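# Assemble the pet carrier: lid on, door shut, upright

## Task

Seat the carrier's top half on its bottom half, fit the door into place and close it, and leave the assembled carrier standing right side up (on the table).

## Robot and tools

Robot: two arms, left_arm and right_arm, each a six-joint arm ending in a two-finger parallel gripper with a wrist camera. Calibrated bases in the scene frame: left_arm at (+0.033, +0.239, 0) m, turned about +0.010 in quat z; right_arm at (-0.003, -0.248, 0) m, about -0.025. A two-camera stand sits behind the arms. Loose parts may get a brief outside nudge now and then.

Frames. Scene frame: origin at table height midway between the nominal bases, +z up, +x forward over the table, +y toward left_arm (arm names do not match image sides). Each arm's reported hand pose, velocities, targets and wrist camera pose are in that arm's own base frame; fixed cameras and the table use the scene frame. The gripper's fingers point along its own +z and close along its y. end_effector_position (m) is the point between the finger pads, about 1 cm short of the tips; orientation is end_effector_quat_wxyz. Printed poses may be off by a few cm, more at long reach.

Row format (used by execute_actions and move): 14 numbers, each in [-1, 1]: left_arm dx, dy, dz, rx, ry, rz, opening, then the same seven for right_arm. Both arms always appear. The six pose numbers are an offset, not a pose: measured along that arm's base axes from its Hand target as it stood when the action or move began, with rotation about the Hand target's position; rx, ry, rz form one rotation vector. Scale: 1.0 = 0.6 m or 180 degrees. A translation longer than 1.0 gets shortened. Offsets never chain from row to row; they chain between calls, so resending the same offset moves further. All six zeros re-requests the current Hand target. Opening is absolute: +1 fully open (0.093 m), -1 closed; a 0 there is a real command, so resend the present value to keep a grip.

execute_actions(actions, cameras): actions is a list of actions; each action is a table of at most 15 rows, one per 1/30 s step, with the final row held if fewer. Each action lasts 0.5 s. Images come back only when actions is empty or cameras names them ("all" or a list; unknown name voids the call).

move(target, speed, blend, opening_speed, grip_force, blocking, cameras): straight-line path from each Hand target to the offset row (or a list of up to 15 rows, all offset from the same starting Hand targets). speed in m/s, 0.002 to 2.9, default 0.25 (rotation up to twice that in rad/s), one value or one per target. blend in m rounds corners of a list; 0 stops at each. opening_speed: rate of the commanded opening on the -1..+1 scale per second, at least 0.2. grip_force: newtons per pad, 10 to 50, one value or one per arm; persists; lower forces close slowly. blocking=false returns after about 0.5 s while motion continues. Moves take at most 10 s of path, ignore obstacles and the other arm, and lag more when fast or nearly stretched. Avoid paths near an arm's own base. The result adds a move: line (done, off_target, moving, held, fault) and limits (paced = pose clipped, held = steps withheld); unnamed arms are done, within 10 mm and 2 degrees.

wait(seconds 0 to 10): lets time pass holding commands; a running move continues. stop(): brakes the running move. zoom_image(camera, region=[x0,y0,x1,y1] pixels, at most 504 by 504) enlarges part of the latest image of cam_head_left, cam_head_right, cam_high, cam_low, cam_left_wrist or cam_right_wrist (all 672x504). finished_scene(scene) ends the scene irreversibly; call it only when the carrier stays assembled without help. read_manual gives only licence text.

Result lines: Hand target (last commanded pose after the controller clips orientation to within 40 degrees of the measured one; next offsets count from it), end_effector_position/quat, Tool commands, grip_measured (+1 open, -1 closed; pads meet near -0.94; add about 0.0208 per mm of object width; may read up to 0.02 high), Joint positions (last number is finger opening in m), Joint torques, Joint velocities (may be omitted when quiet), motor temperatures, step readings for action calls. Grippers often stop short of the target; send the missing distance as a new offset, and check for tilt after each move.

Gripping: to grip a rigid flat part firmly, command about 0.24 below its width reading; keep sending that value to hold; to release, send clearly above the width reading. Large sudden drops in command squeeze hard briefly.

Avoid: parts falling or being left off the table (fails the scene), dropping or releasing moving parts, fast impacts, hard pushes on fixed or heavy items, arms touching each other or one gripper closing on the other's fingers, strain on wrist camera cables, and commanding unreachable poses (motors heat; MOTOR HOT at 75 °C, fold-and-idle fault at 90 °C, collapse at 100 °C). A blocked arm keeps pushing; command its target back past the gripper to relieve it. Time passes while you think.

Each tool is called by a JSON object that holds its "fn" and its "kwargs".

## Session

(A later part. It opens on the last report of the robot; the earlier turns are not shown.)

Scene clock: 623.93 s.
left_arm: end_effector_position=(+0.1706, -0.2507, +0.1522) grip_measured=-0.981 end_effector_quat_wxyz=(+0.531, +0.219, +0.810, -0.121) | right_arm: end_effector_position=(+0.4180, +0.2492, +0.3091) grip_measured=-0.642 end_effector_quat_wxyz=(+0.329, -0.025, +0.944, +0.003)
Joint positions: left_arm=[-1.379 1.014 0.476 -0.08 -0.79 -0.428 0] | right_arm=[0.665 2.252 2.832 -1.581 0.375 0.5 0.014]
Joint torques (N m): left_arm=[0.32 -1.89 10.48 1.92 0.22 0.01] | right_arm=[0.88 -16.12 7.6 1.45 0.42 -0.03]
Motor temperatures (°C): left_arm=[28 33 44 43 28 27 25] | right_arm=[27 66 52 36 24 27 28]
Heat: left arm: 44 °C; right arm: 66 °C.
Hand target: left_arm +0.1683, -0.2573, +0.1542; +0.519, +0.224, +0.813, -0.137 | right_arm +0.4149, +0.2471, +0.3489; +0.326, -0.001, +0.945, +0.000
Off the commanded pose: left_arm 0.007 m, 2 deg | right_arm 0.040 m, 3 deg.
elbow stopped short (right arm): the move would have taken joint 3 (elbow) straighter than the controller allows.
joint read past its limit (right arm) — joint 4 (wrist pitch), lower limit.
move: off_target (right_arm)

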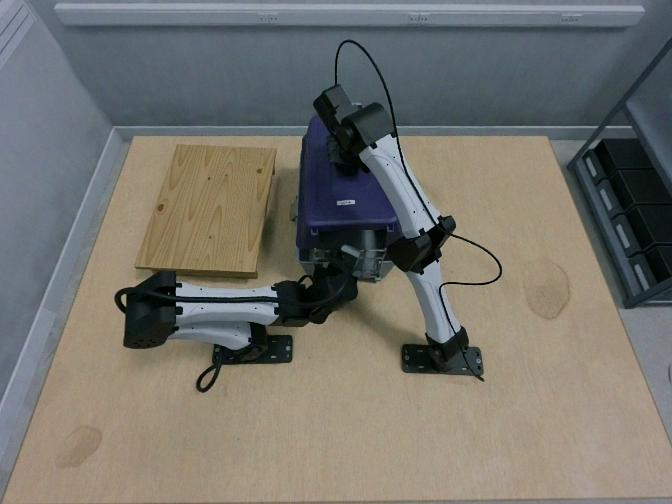

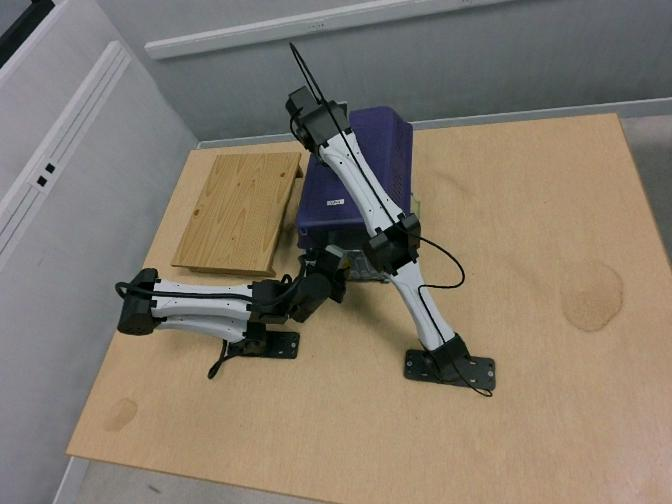

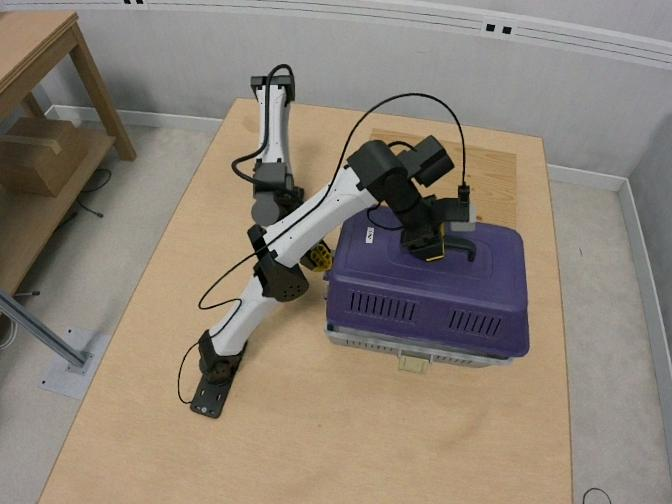

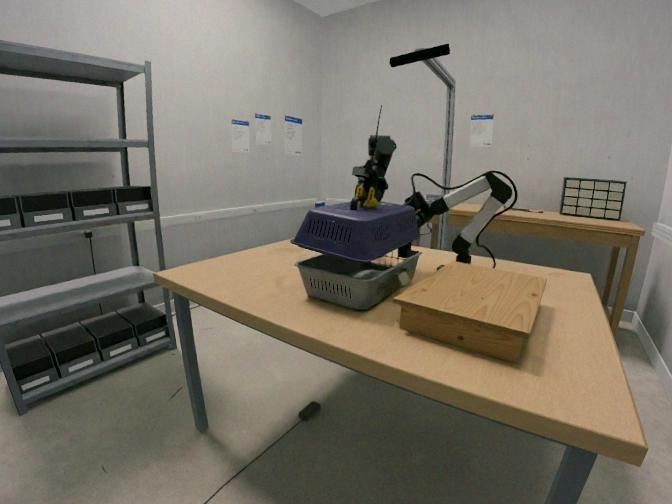

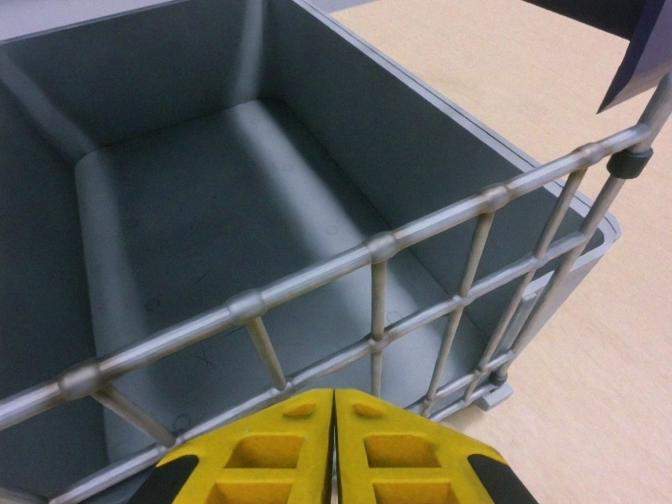

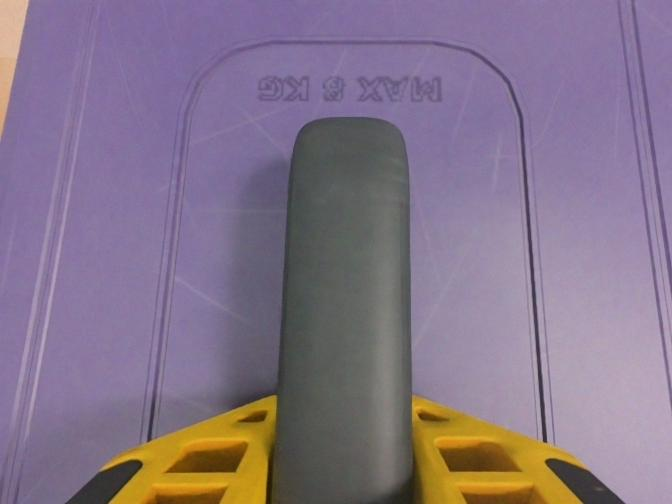

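{"fn": "move", "kwargs": {"target": [0,0,0,0,0,0,-1,-0.017,-0.01,-0.05,0,0,-0.014,-0.9], "speed": 0.05, "cameras": ["cam_head_left","cam_low","cam_high"]}}

{"fn": "zoom_image", "kwargs": {"camera": "cam_head_left", "region": [280, 200, 430, 310]}}

{"fn": "zoom_image", "kwargs": {"camera": "cam_low", "region": [280, 190, 430, 320]}}

{"fn": "zoom_image", "kwargs": {"camera": "cam_high", "region": [310, 190, 540, 380]}}

Scene clock: 686.70 s.
left_arm: end_effector_position=(+0.1704, -0.2497, +0.1516) grip_measured=-0.981 end_effector_quat_wxyz=(+0.530, +0.220, +0.811, -0.119) | right_arm: end_effector_position=(+0.4162, +0.2447, +0.2877) grip_measured=-0.642 end_effector_quat_wxyz=(+0.307, +0.002, +0.952, -0.020)
Joint positions: left_arm=[-1.379 1.011 0.476 -0.088 -0.79 -0.428 0] | right_arm=[0.669 2.228 2.712 -1.563 0.404 0.57 0.014]
Joint torques (N m): left_arm=[0.32 -1.69 10.5 2 0.22 0] | right_arm=[1.43 -17.31 5.15 1.06 0.39 0.18]
Motor temperatures (°C): left_arm=[28 32 46 43 28 27 25] | right_arm=[27 78 53 35 24 27 28]
Heat: left arm: 46 °C; right arm: 78 °C. Fold the right arm in close to its base, or ease its load, before you think long.
Hand target: left_arm +0.1683, -0.2573, +0.1542; +0.519, +0.224, +0.813, -0.137 | right_arm +0.4047, +0.2412, +0.3189; +0.326, +0.020, +0.945, -0.007
Off the commanded pose: left_arm 0.008 m, 2 deg | right_arm 0.033 m, 3 deg.
MOTOR HOT: joint 2 (shoulder) of the right arm reports 78 °C; the controller's stop level is 90 °C. To cool a motor, set the load down, stop pushing, or move to a pose that needs little force.
joint read past its limit (right arm) — joint 4 (wrist pitch), lower limit.
joint sent to its limit (right arm) — joint 4 (wrist pitch), lower limit. The joint targets still meet the commanded pose.
move: off_target (right_arm)
Images, in order (width x height): cam_head_left 672x504, cam_high 672x504, cam_low 672x504.

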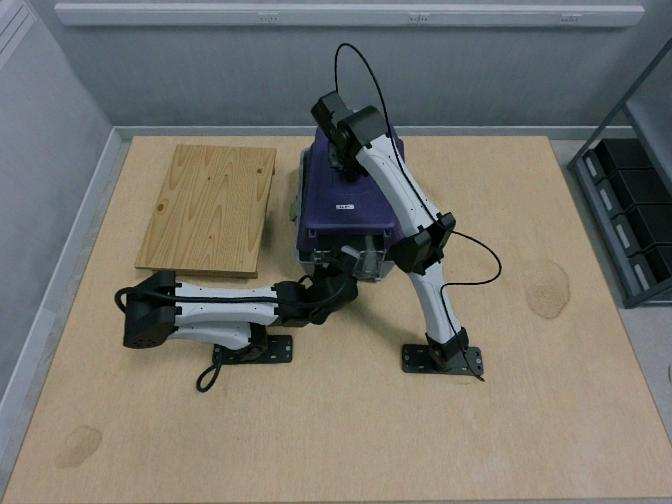

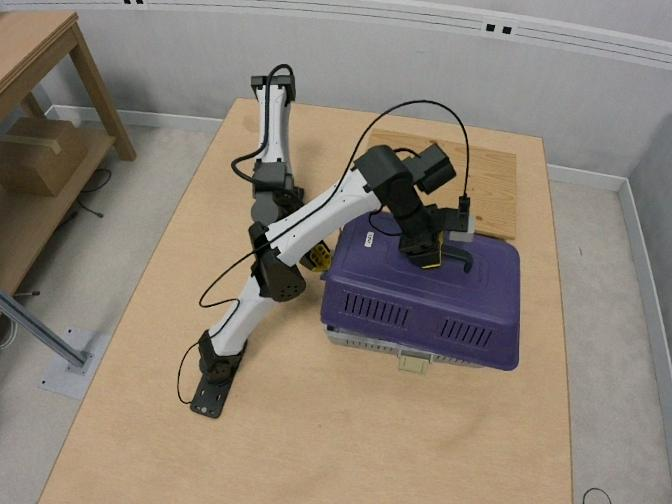

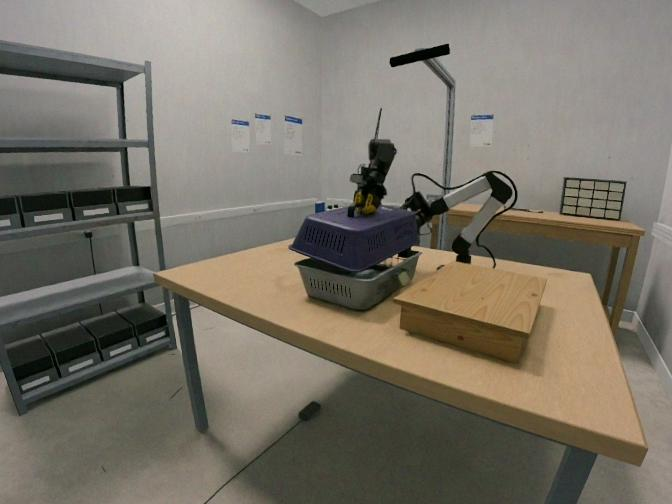

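Scaled by 3.360 from the camera's 672x504 image, which has a finer 960x720 frame.

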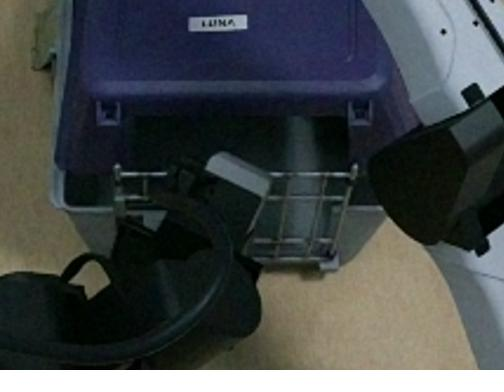

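Scaled by 3.360 from the camera's 672x504 image, which has a finer 960x720 frame.

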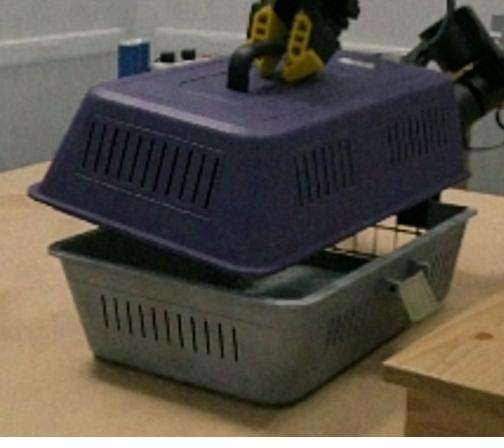

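Scaled by 2.191 from the camera's 672x504 image, which has a finer 960x720 frame.

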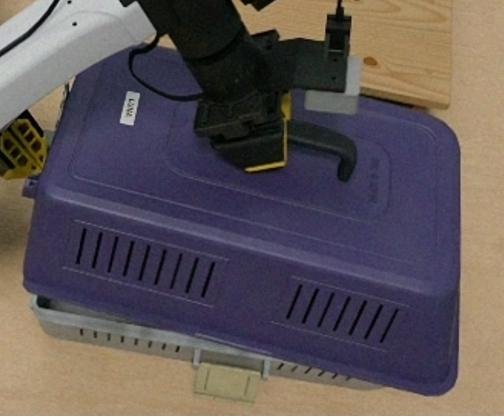

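{"fn": "move", "kwargs": {"target": [0,0,0,0,0,0,-1,0.06,0,-0.075,0,0.0,0.01,-0.9], "speed": 0.08, "cameras": ["cam_head_left","cam_low","cam_high"]}}

Scene clock: 695.77 s.
left_arm: end_effector_position=(+0.1665, -0.2529, +0.1475) grip_measured=-0.981 end_effector_quat_wxyz=(+0.518, +0.232, +0.814, -0.127) | right_arm: end_effector_position=(+0.4298, +0.2410, +0.2626) grip_measured=-0.643 end_effector_quat_wxyz=(+0.300, +0.000, +0.954, -0.016)
Joint positions: left_arm=[-1.379 1.011 0.476 -0.098 -0.753 -0.428 0] | right_arm=[0.636 2.146 2.451 -1.381 0.374 0.541 0.014]
Joint torques (N m): left_arm=[0.42 -1.65 10.52 2.15 -0.25 0.01] | right_arm=[-0.81 -13.08 5.19 1.6 0.24 -0.26]
Motor temperatures (°C): left_arm=[28 32 46 43 28 27 25] | right_arm=[27 78 52 34 24 27 28]
Heat: left arm: 46 °C; right arm: 78 °C. Fold the right arm in close to its base, or ease its load, before you think long.
Hand target: left_arm +0.1683, -0.2573, +0.1542; +0.519, +0.224, +0.813, -0.137 | right_arm +0.4407, +0.2411, +0.2739; +0.326, +0.005, +0.945, -0.002
Off the commanded pose: left_arm 0.008 m, 1 deg | right_arm 0.016 m, 4 deg.
MOTOR HOT: still on. Joint 2 (shoulder) of the right arm reports 78 °C.
move: off_target (right_arm)
Images, in order (width x height): cam_head_left 672x504, cam_high 672x504, cam_low 672x504.

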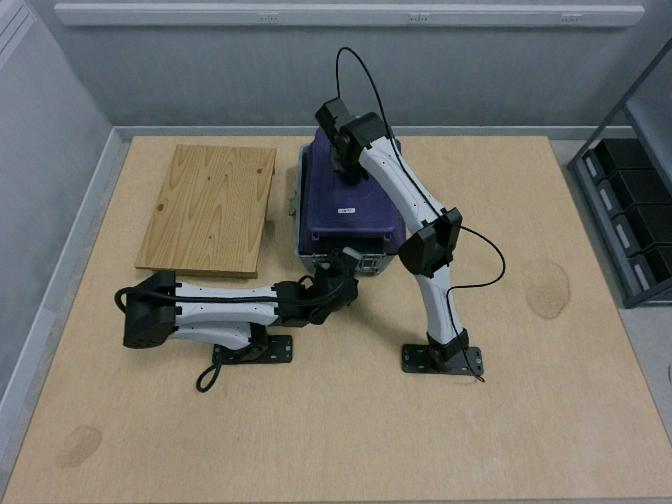

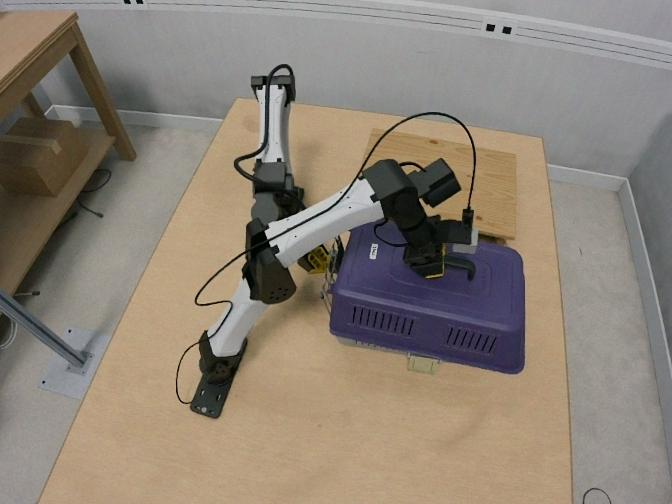

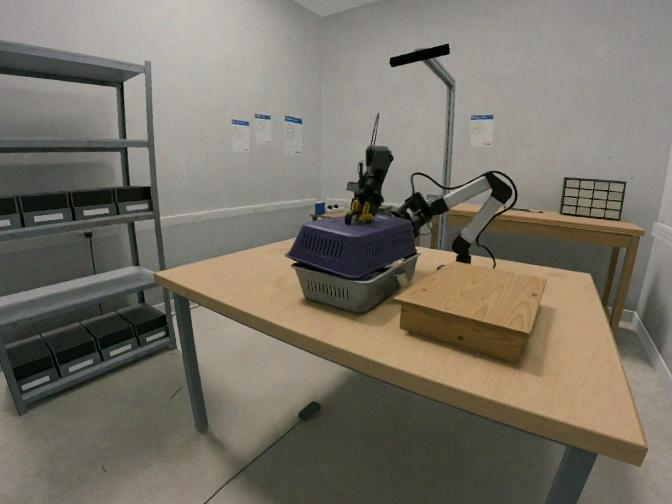

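{"fn": "move", "kwargs": {"target": [0,0,0,0,0,0,-1,0,0,-0.05,0,-0.025,0.008,-0.9], "speed": 0.06, "cameras": ["cam_head_left","cam_low","cam_high"]}}

{"fn": "zoom_image", "kwargs": {"camera": "cam_low", "region": [280, 190, 430, 320]}}

Scene clock: 703.63 s.
left_arm: end_effector_position=(+0.1664, -0.2529, +0.1474) grip_measured=-0.981 end_effector_quat_wxyz=(+0.517, +0.232, +0.814, -0.127) | right_arm: end_effector_position=(+0.4340, +0.2390, +0.2526) grip_measured=-0.644 end_effector_quat_wxyz=(+0.360, -0.002, +0.933, +0.005)
Joint positions: left_arm=[-1.379 1.011 0.476 -0.098 -0.752 -0.428 0] | right_arm=[0.636 1.939 2.01 -1.006 0.4 0.498 0.014]
Joint torques (N m): left_arm=[0.4 -1.66 10.52 2.13 -0.21 0.01] | right_arm=[-0.05 -9.85 4.44 1.64 0.25 -0.26]
Motor temperatures (°C): left_arm=[28 32 46 43 28 27 25] | right_arm=[27 79 51 34 24 27 28]
Heat: left arm: 46 °C; right arm: 79 °C. Fold the right arm in close to its base, or ease its load, before you think long.
Hand target: left_arm +0.1683, -0.2573, +0.1542; +0.519, +0.225, +0.813, -0.137 | right_arm +0.4408, +0.2411, +0.2440; +0.363, -0.007, +0.932, +0.002
Off the commanded pose: left_arm 0.008 m, 1 deg | right_arm 0.011 m, 1 deg.
MOTOR HOT: still on. Joint 2 (shoulder) of the right arm reports 79 °C.
move: off_target (right_arm)
Images, in order (width x height): cam_head_left 672x504, cam_high 672x504, cam_low 672x504.

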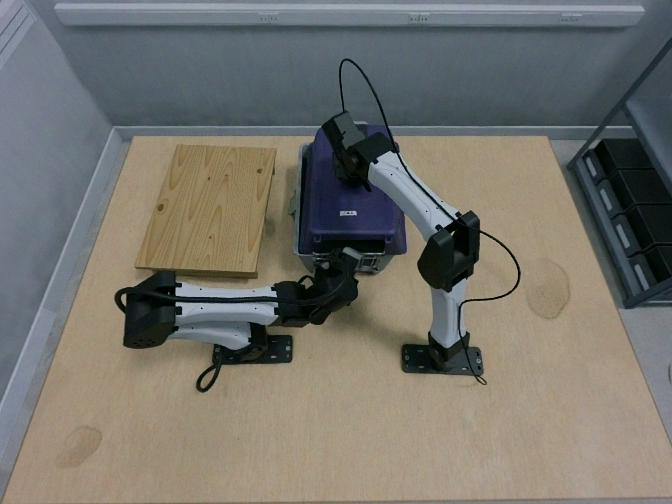

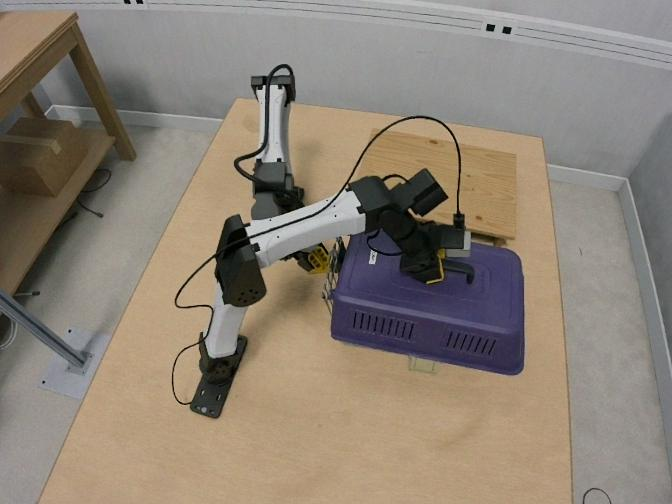

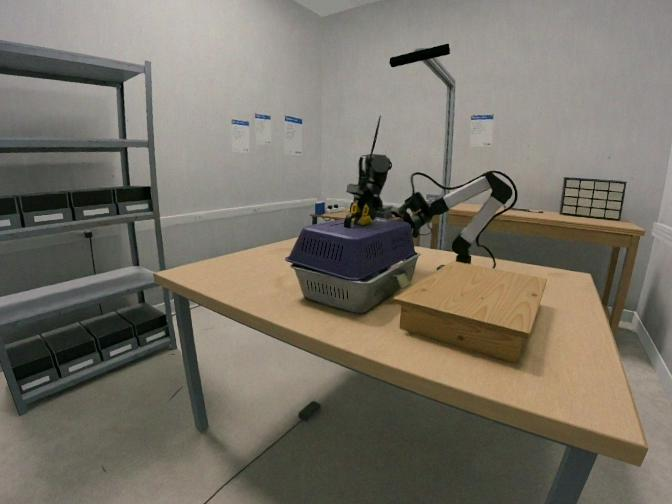

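Scaled by 3.360 from the camera's 672x504 image, which has a finer 960x720 frame.

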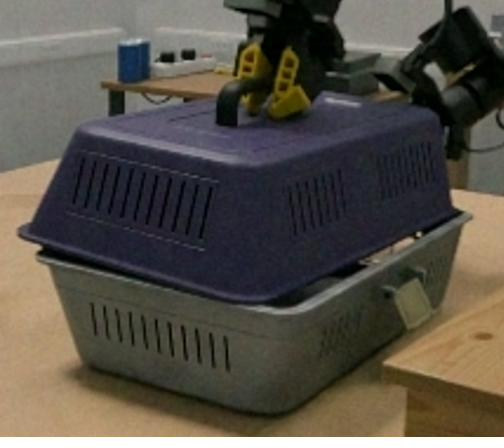

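{"fn": "move", "kwargs": {"target": [0,0,0,0,0,0,-1,0,0,-0.04,0,0.01,0,-0.9], "speed": 0.05, "cameras": ["cam_head_left","cam_low"]}}

{"fn": "zoom_image", "kwargs": {"camera": "cam_low", "region": [280, 190, 430, 320]}}

{"fn": "zoom_image", "kwargs": {"camera": "cam_head_left", "region": [280, 200, 430, 310]}}

Scene clock: 712.30 s.
left_arm: end_effector_position=(+0.1664, -0.2529, +0.1474) grip_measured=-0.981 end_effector_quat_wxyz=(+0.517, +0.232, +0.814, -0.127) | right_arm: end_effector_position=(+0.4347, +0.2394, +0.2515) grip_measured=-0.645 end_effector_quat_wxyz=(+0.373, -0.001, +0.928, +0.013)
Joint positions: left_arm=[-1.379 1.011 0.476 -0.098 -0.752 -0.428 0] | right_arm=[0.637 1.906 1.939 -0.934 0.403 0.493 0.014]
Joint torques (N m): left_arm=[0.42 -1.65 10.52 2.13 -0.21 0.01] | right_arm=[-0.58 -7.21 3.4 1.5 0.05 -0.14]
Motor temperatures (°C): left_arm=[28 32 46 43 28 27 25] | right_arm=[27 76 50 35 24 27 28]
Heat: left arm: 46 °C; right arm: 76 °C. Fold the right arm in close to its base, or ease its load, before you think long.
Hand target: left_arm +0.1683, -0.2573, +0.1542; +0.519, +0.225, +0.813, -0.137 | right_arm +0.4408, +0.2411, +0.2199; +0.349, -0.007, +0.937, +0.002
Off the commanded pose: left_arm 0.008 m, 1 deg | right_arm 0.032 m, 3 deg.
MOTOR HOT: still on. Joint 2 (shoulder) of the right arm reports 76 °C.
move: off_target (right_arm)
Images, in order (width x height): cam_head_left 672x504, cam_low 672x504.

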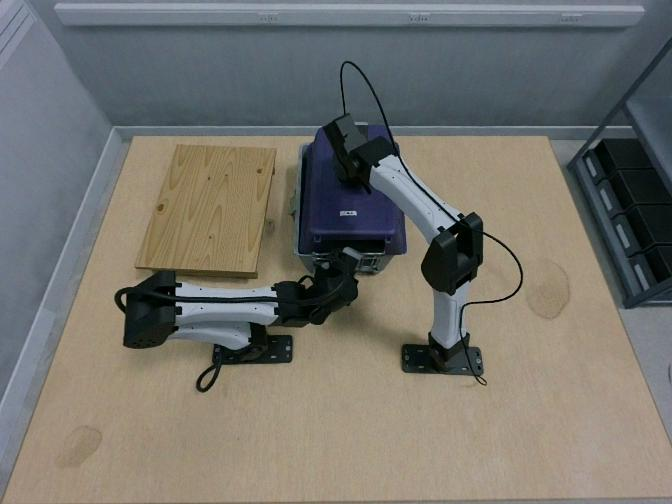

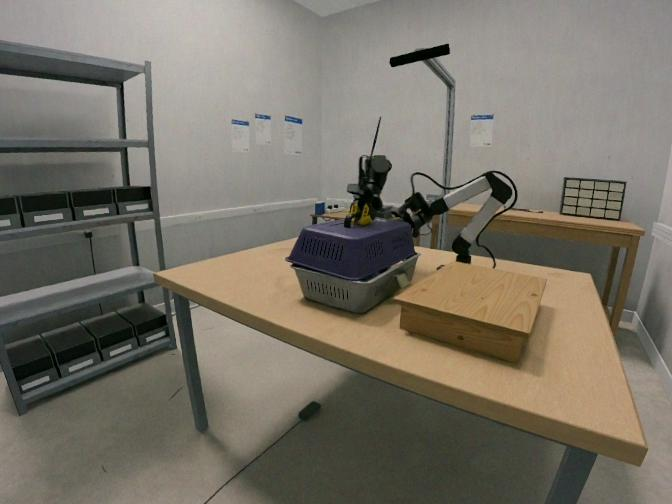

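Scaled by 3.360 from the camera's 672x504 image, which has a finer 960x720 frame.

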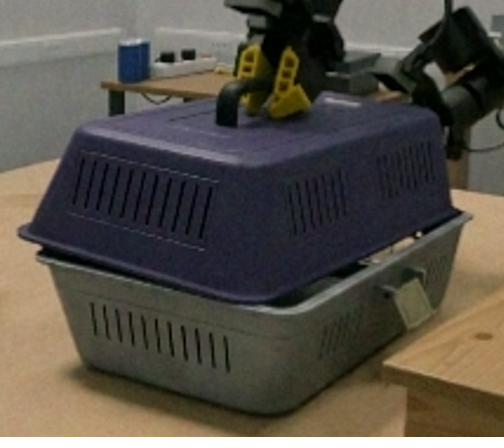

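Scaled by 3.360 from the camera's 672x504 image, which has a finer 960x720 frame.

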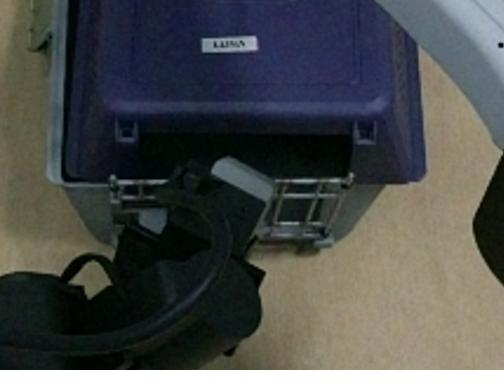

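{"fn": "move", "kwargs": {"target": [[0,0,0,0,0,0,-1,0,0,0.05,0,0,0,-0.9],[0,0,0,0,0,0,-1,0,0,0.05,0,0,0,0.3],[0,0,0,0,0,0,-1,-0.07,0,0.16,0,0,0,0.3],[0,0,0,0,0,0,-1,-0.3,-0.3,0.16,0,-0.2,0,0.3]], "speed": 0.15, "cameras": ["all"]}}

{"fn": "zoom_image", "kwargs": {"camera": "cam_head_left", "region": [280, 200, 430, 310]}}

{"fn": "zoom_image", "kwargs": {"camera": "cam_high", "region": [300, 200, 540, 400]}}

Scene clock: 729.97 s.
left_arm: end_effector_position=(+0.1664, -0.2529, +0.1474) grip_measured=-0.981 end_effector_quat_wxyz=(+0.517, +0.232, +0.814, -0.127) | right_arm: end_effector_position=(+0.2597, +0.0607, +0.3186) grip_measured=+0.298 end_effector_quat_wxyz=(+0.623, -0.003, +0.783, +0.000)
Joint positions: left_arm=[-1.379 1.011 0.476 -0.098 -0.752 -0.428 0] | right_arm=[0.56 0.655 0.829 -0.44 0.54 0.136 0.06]
Joint torques (N m): left_arm=[0.42 -1.66 10.52 2.13 -0.21 0.01] | right_arm=[-0.43 -0.01 5.89 1.87 -0.01 -0.16]
Motor temperatures (°C): left_arm=[28 32 46 42 28 27 25] | right_arm=[27 68 49 35 24 27 28]
Heat: left arm: 46 °C; right arm: 68 °C.
Hand target: left_arm +0.1683, -0.2573, +0.1542; +0.519, +0.225, +0.813, -0.137 | right_arm +0.2608, +0.0611, +0.3158; +0.621, -0.007, +0.784, +0.000
Off the commanded pose: left_arm 0.008 m, 1 deg | right_arm 0.003 m, 1 deg.
MOTOR HOT: cleared for the motors of the right arm.
move: done

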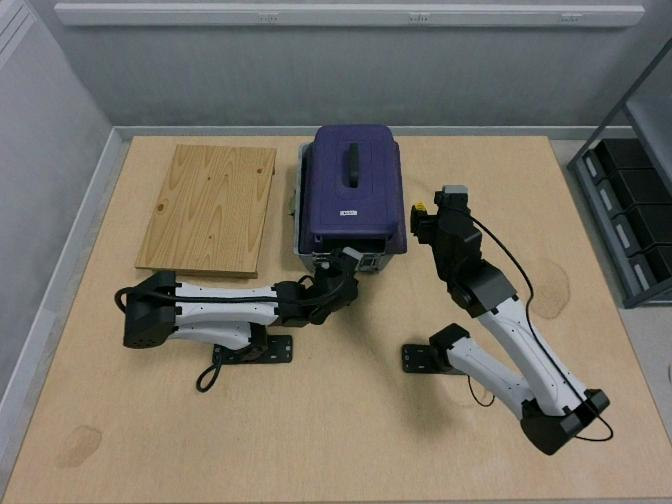

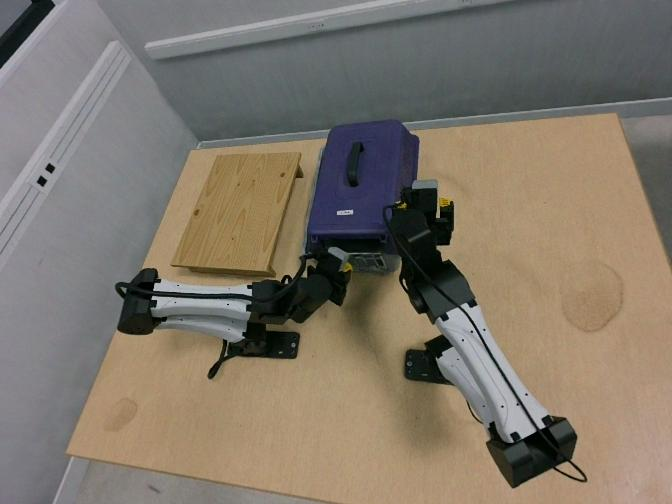

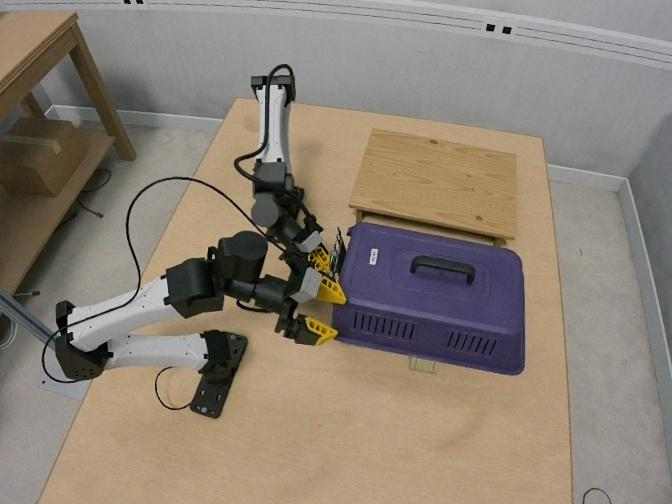

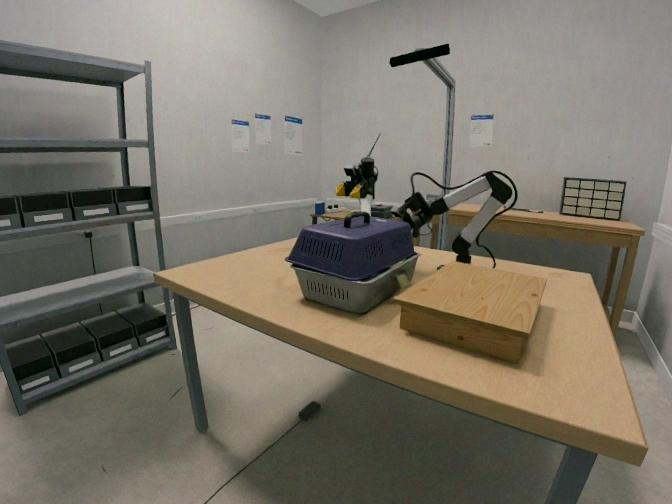

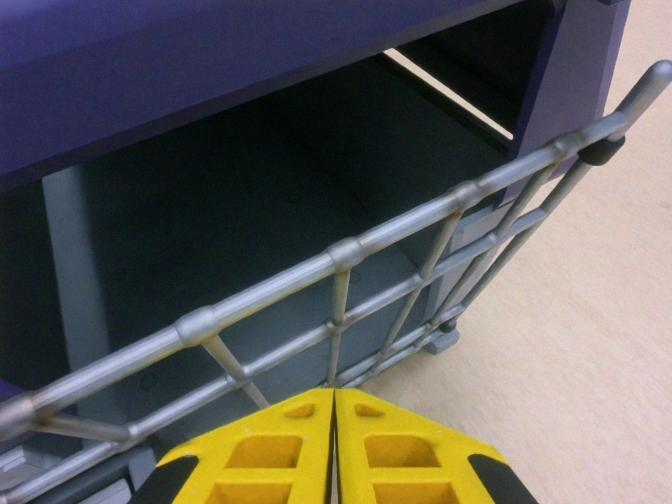

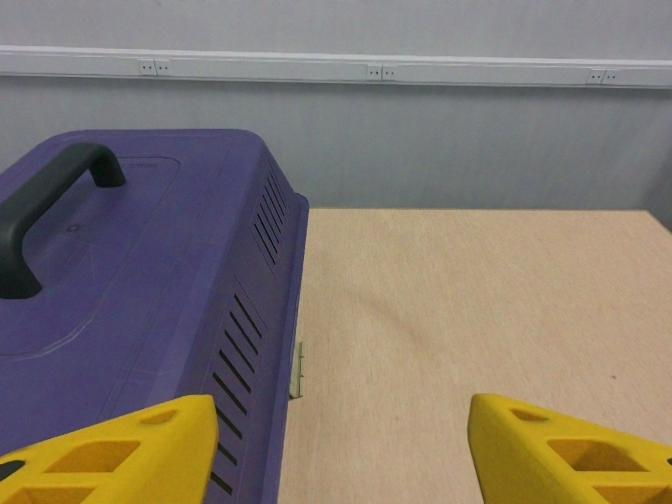

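Scaled by 3.360 from the camera's 672x504 image, which has a finer 960x720 frame.

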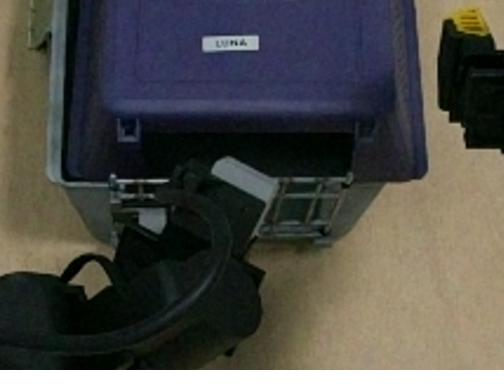

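Scaled by 2.100 from the camera's 672x504 image, which has a finer 960x720 frame.

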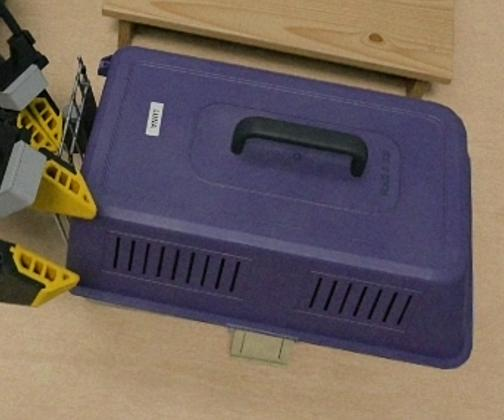

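{"fn": "wait", "kwargs": {"seconds": 10}}

{"fn": "wait", "kwargs": {"seconds": 10}}

{"fn": "wait", "kwargs": {"seconds": 10}}

{"fn": "wait", "kwargs": {"seconds": 10}}

{"fn": "wait", "kwargs": {"seconds": 10, "cameras": ["cam_left_wrist"]}}

{"fn": "zoom_image", "kwargs": {"camera": "cam_left_wrist", "region": [420, 0, 672, 360]}}

Scene clock: 770.07 s.
left_arm: end_effector_position=(+0.1664, -0.2529, +0.1474) grip_measured=-0.981 end_effector_quat_wxyz=(+0.517, +0.232, +0.814, -0.127) | right_arm: end_effector_position=(+0.2597, +0.0607, +0.3187) grip_measured=+0.298 end_effector_quat_wxyz=(+0.623, -0.003, +0.783, +0.000)
Joint positions: left_arm=[-1.379 1.011 0.476 -0.098 -0.752 -0.428 0] | right_arm=[0.56 0.655 0.829 -0.439 0.54 0.135 0.06]
Joint torques (N m): left_arm=[0.42 -1.65 10.51 2.13 -0.21 0.01] | right_arm=[-0.44 -0.02 5.89 1.86 -0.01 -0.18]
Motor temperatures (°C): left_arm=[28 31 47 42 28 27 25] | right_arm=[27 52 50 39 24 27 26]
Heat: left arm: 47 °C; right arm: 52 °C.
Hand target: left_arm +0.1683, -0.2573, +0.1542; +0.519, +0.225, +0.813, -0.137 | right_arm +0.2608, +0.0611, +0.3158; +0.621, -0.007, +0.784, +0.000
Tool commands: left_gripper/opening=-1.0 right_gripper/opening=+0.3
Off the commanded pose: left_arm 0.008 m, 1 deg | right_arm 0.003 m, 1 deg.
wait: 10.00 s; at rest from the start

Scene clock: 780.07 s.
left_arm: end_effector_position=(+0.1664, -0.2529, +0.1474) grip_measured=-0.981 end_effector_quat_wxyz=(+0.517, +0.232, +0.814, -0.127) | right_arm: end_effector_position=(+0.2597, +0.0607, +0.3187) grip_measured=+0.298 end_effector_quat_wxyz=(+0.623, -0.003, +0.783, +0.000)
Joint positions: left_arm=[-1.379 1.011 0.476 -0.098 -0.752 -0.428 0] | right_arm=[0.56 0.655 0.829 -0.439 0.54 0.135 0.06]
Joint torques (N m): left_arm=[0.42 -1.63 10.52 2.13 -0.21 0.01] | right_arm=[-0.44 -0.01 5.9 1.87 -0.01 -0.18]
Heat: left arm: 47 °C; right arm: 50 °C.
Hand target: left_arm +0.1683, -0.2573, +0.1542; +0.519, +0.225, +0.813, -0.137 | right_arm +0.2608, +0.0611, +0.3158; +0.621, -0.007, +0.784, +0.000
Tool commands: left_gripper/opening=-1.0 right_gripper/opening=+0.3
Off the commanded pose: left_arm 0.008 m, 1 deg | right_arm 0.003 m, 1 deg.
wait: 10.00 s; at rest by 0.17 s

Scene clock: 790.07 s.
left_arm: end_effector_position=(+0.1664, -0.2529, +0.1474) grip_measured=-0.981 end_effector_quat_wxyz=(+0.517, +0.232, +0.814, -0.127) | right_arm: end_effector_position=(+0.2597, +0.0607, +0.3187) grip_measured=+0.298 end_effector_quat_wxyz=(+0.623, -0.003, +0.783, +0.000)
Joint positions: left_arm=[-1.379 1.011 0.476 -0.098 -0.752 -0.428 0] | right_arm=[0.56 0.655 0.829 -0.439 0.54 0.135 0.06]
Joint torques (N m): left_arm=[0.4 -1.65 10.52 2.13 -0.21 0.01] | right_arm=[-0.43 -0.02 5.89 1.87 -0.01 -0.18]
Heat: left arm: 47 °C; right arm: 49 °C.
Hand target: left_arm +0.1683, -0.2573, +0.1542; +0.519, +0.225, +0.813, -0.137 | right_arm +0.2608, +0.0611, +0.3158; +0.621, -0.007, +0.784, +0.000
Tool commands: left_gripper/opening=-1.0 right_gripper/opening=+0.3
Off the commanded pose: left_arm 0.008 m, 1 deg | right_arm 0.003 m, 1 deg.
wait: 10.00 s; at rest by 0.17 s

Scene clock: 800.07 s.
left_arm: end_effector_position=(+0.1664, -0.2529, +0.1474) grip_measured=-0.981 end_effector_quat_wxyz=(+0.517, +0.232, +0.814, -0.127) | right_arm: end_effector_position=(+0.2597, +0.0607, +0.3187) grip_measured=+0.298 end_effector_quat_wxyz=(+0.623, -0.003, +0.783, +0.000)
Joint positions: left_arm=[-1.379 1.011 0.476 -0.098 -0.752 -0.428 0] | right_arm=[0.56 0.655 0.829 -0.439 0.54 0.135 0.06]
Joint torques (N m): left_arm=[0.42 -1.65 10.52 2.13 -0.21 0.01] | right_arm=[-0.44 -0.01 5.89 1.86 -0.01 -0.18]
Motor temperatures (°C): left_arm=[28 31 47 42 28 27 25] | right_arm=[27 47 49 40 24 27 26]
Heat: left arm: 47 °C; right arm: 49 °C.
Hand target: left_arm +0.1683, -0.2573, +0.1542; +0.519, +0.225, +0.813, -0.137 | right_arm +0.2608, +0.0611, +0.3158; +0.621, -0.007, +0.784, +0.000
Tool commands: left_gripper/opening=-1.0 right_gripper/opening=+0.3
Off the commanded pose: left_arm 0.008 m, 1 deg | right_arm 0.003 m, 1 deg.
wait: 10.00 s; at rest by 0.17 s

Scene clock: 810.07 s.
left_arm: end_effector_position=(+0.1664, -0.2529, +0.1474) grip_measured=-0.981 end_effector_quat_wxyz=(+0.517, +0.232, +0.814, -0.127) | right_arm: end_effector_position=(+0.2597, +0.0607, +0.3187) grip_measured=+0.298 end_effector_quat_wxyz=(+0.623, -0.003, +0.783, +0.000)
Joint positions: left_arm=[-1.379 1.011 0.476 -0.098 -0.752 -0.428 0] | right_arm=[0.56 0.655 0.829 -0.439 0.54 0.135 0.06]
Joint torques (N m): left_arm=[0.4 -1.66 10.52 2.13 -0.21 0.01] | right_arm=[-0.46 -0.02 5.89 1.86 -0.01 -0.18]
Heat: left arm: 47 °C; right arm: 49 °C.
Hand target: left_arm +0.1683, -0.2573, +0.1542; +0.519, +0.225, +0.813, -0.137 | right_arm +0.2608, +0.0611, +0.3158; +0.621, -0.007, +0.784, +0.000
Tool commands: left_gripper/opening=-1.0 right_gripper/opening=+0.3
Off the commanded pose: left_arm 0.008 m, 1 deg | right_arm 0.003 m, 1 deg.
wait: 10.00 s; at rest by 0.17 s
Images, in order (width x height): cam_left_wrist 672x504.

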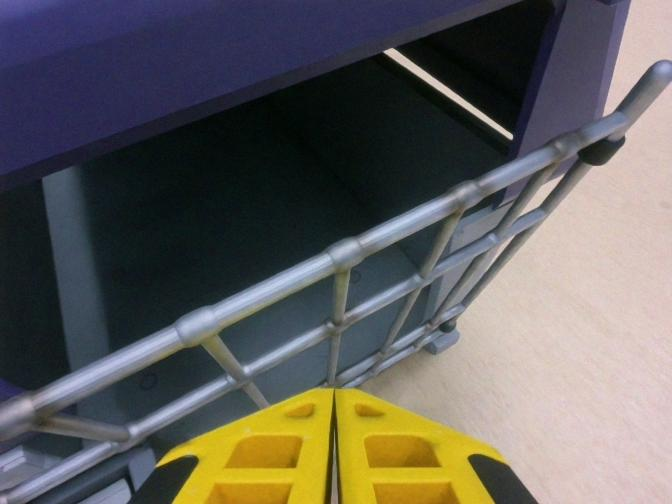

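Scaled by 1.400 from the camera's 672x504 image, which has a finer 960x720 frame.

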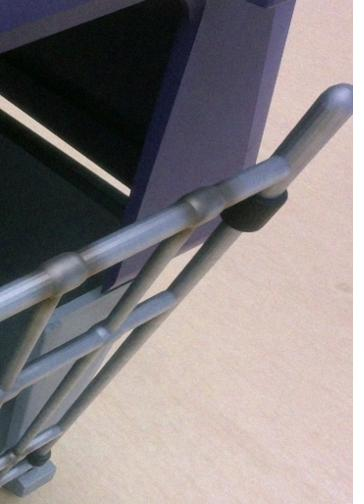

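{"fn": "move", "kwargs": {"target": [[0,0,0,0,0,0,-1,0.292,0.298,0.04,0,0.182,0,0.3],[0,0,0,0,0,0,-1,0.292,0.298,-0.105,0,0.182,0,0.3],[0,0,0,0,0,0,-1,0.292,0.298,-0.105,0,0.182,0,-0.9]], "speed": 0.15, "opening_speed": 0.8, "cameras": ["cam_right_wrist","cam_head_left"]}}

Scene clock: 830.80 s.
left_arm: end_effector_position=(+0.1664, -0.2529, +0.1474) grip_measured=-0.981 end_effector_quat_wxyz=(+0.517, +0.232, +0.814, -0.127) | right_arm: end_effector_position=(+0.4380, +0.2381, +0.2543) grip_measured=-0.630 end_effector_quat_wxyz=(+0.377, -0.001, +0.926, +0.001)
Joint positions: left_arm=[-1.379 1.011 0.476 -0.098 -0.752 -0.428 0] | right_arm=[0.638 1.925 1.974 -0.954 0.426 0.487 0.015]
Joint torques (N m): left_arm=[0.42 -1.65 10.52 2.13 -0.21 0.01] | right_arm=[0.57 -11.22 5.67 1.32 0.18 -0.17]
Heat: left arm: 47 °C; right arm: 49 °C.
Hand target: left_arm +0.1683, -0.2573, +0.1542; +0.519, +0.225, +0.813, -0.137 | right_arm +0.4360, +0.2399, +0.2529; +0.375, -0.007, +0.927, +0.002
Off the commanded pose: left_arm 0.008 m, 1 deg | right_arm 0.003 m, 1 deg.
elbow stopped short (right arm): the move would have taken joint 3 (elbow) straighter than the controller allows.
move: done
Images, in order (width x height): cam_head_left 672x504, cam_right_wrist 672x504.

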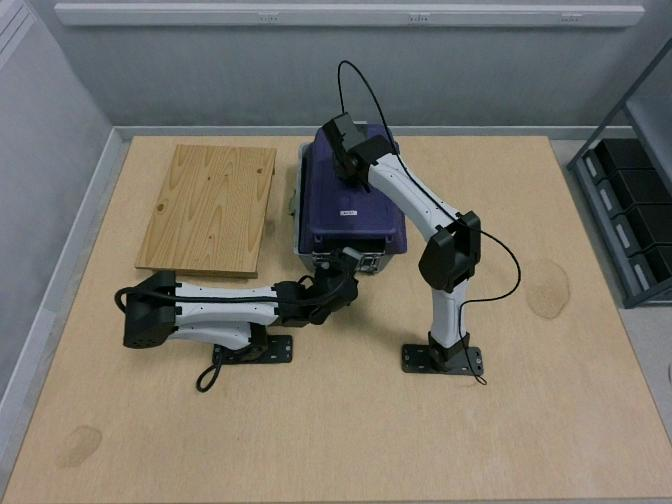

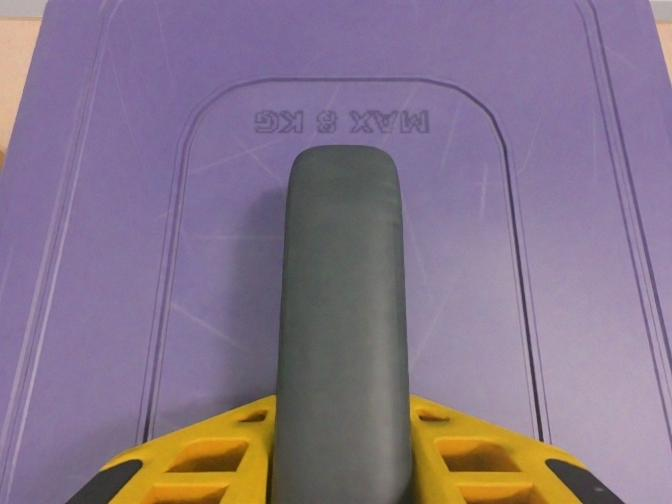

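{"fn": "move", "kwargs": {"target": [[0,0,0,0,0,0,-1,0.01,0,0.1,0,-0.022,0,-0.9],[0,0,0,0,0,0,-1,-0.025,0.018,0.1,0,-0.022,0,-0.9]], "speed": 0.07, "blend": 0.01, "cameras": ["cam_head_left","cam_low","cam_left_wrist"]}}

{"fn": "zoom_image", "kwargs": {"camera": "cam_head_left", "region": [280, 200, 430, 310]}}

{"fn": "zoom_image", "kwargs": {"camera": "cam_low", "region": [280, 190, 430, 320]}}

Scene clock: 843.33 s.
left_arm: end_effector_position=(+0.1664, -0.2529, +0.1474) grip_measured=-0.981 end_effector_quat_wxyz=(+0.517, +0.232, +0.814, -0.127) | right_arm: end_effector_position=(+0.4175, +0.2534, +0.2880) grip_measured=-0.645 end_effector_quat_wxyz=(+0.371, -0.024, +0.928, -0.007)
Joint positions: left_arm=[-1.379 1.011 0.476 -0.098 -0.752 -0.428 0] | right_arm=[0.698 1.978 2.206 -1.167 0.455 0.494 0.014]
Joint torques (N m): left_arm=[0.42 -1.65 10.52 2.13 -0.21 0.01] | right_arm=[0.44 -13.35 7.16 1.56 0.54 0]
Heat: left arm: 47 °C; right arm: 49 °C.
Hand target: left_arm +0.1683, -0.2573, +0.1542; +0.519, +0.225, +0.813, -0.137 | right_arm +0.4210, +0.2506, +0.3129; +0.407, -0.007, +0.913, +0.002
Off the commanded pose: left_arm 0.008 m, 1 deg | right_arm 0.025 m, 5 deg.
move: off_target (right_arm)
Images, in order (width x height): cam_head_left 672x504, cam_low 672x504, cam_left_wrist 672x504.

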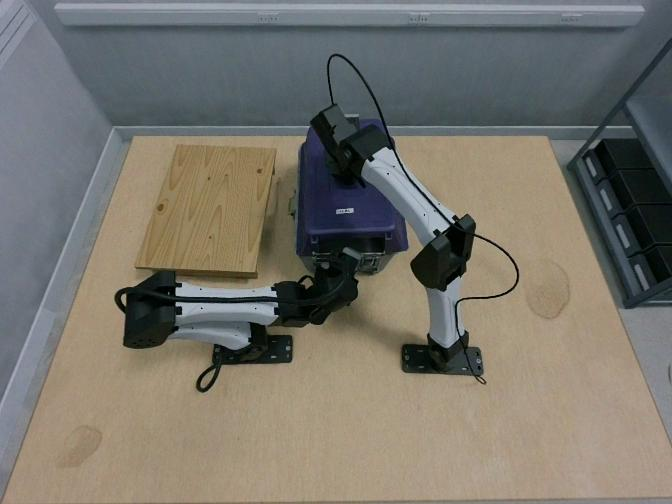

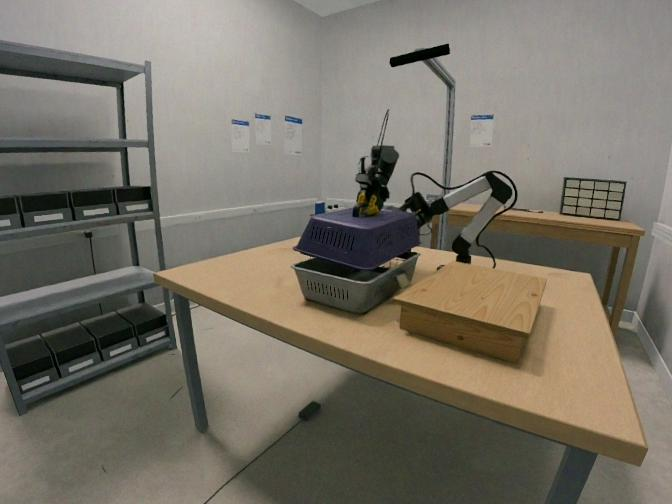

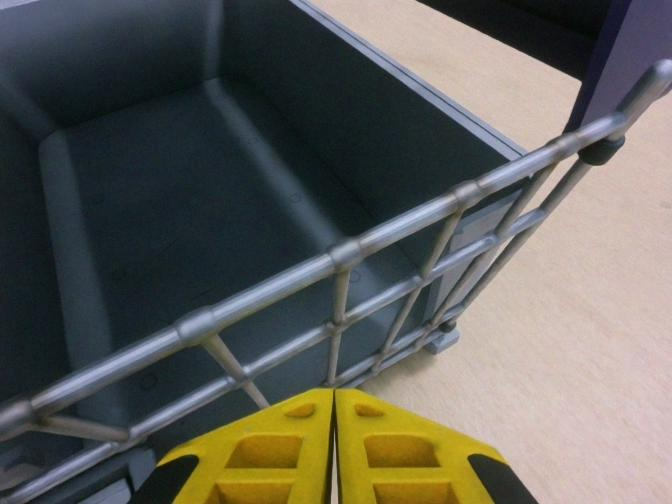

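Scaled by 3.360 from the camera's 672x504 image, which has a finer 960x720 frame.

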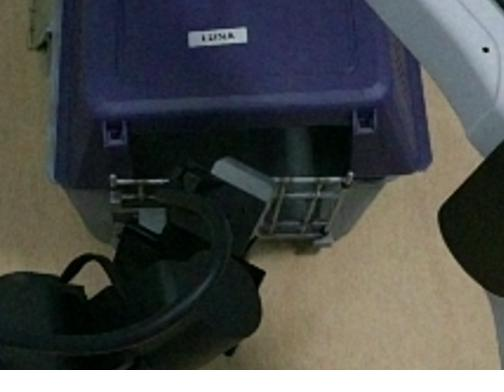

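Scaled by 3.360 from the camera's 672x504 image, which has a finer 960x720 frame.

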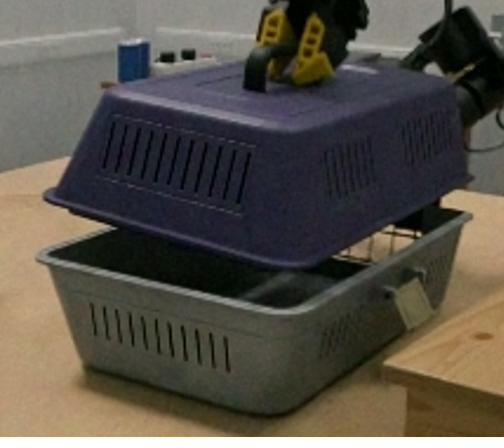

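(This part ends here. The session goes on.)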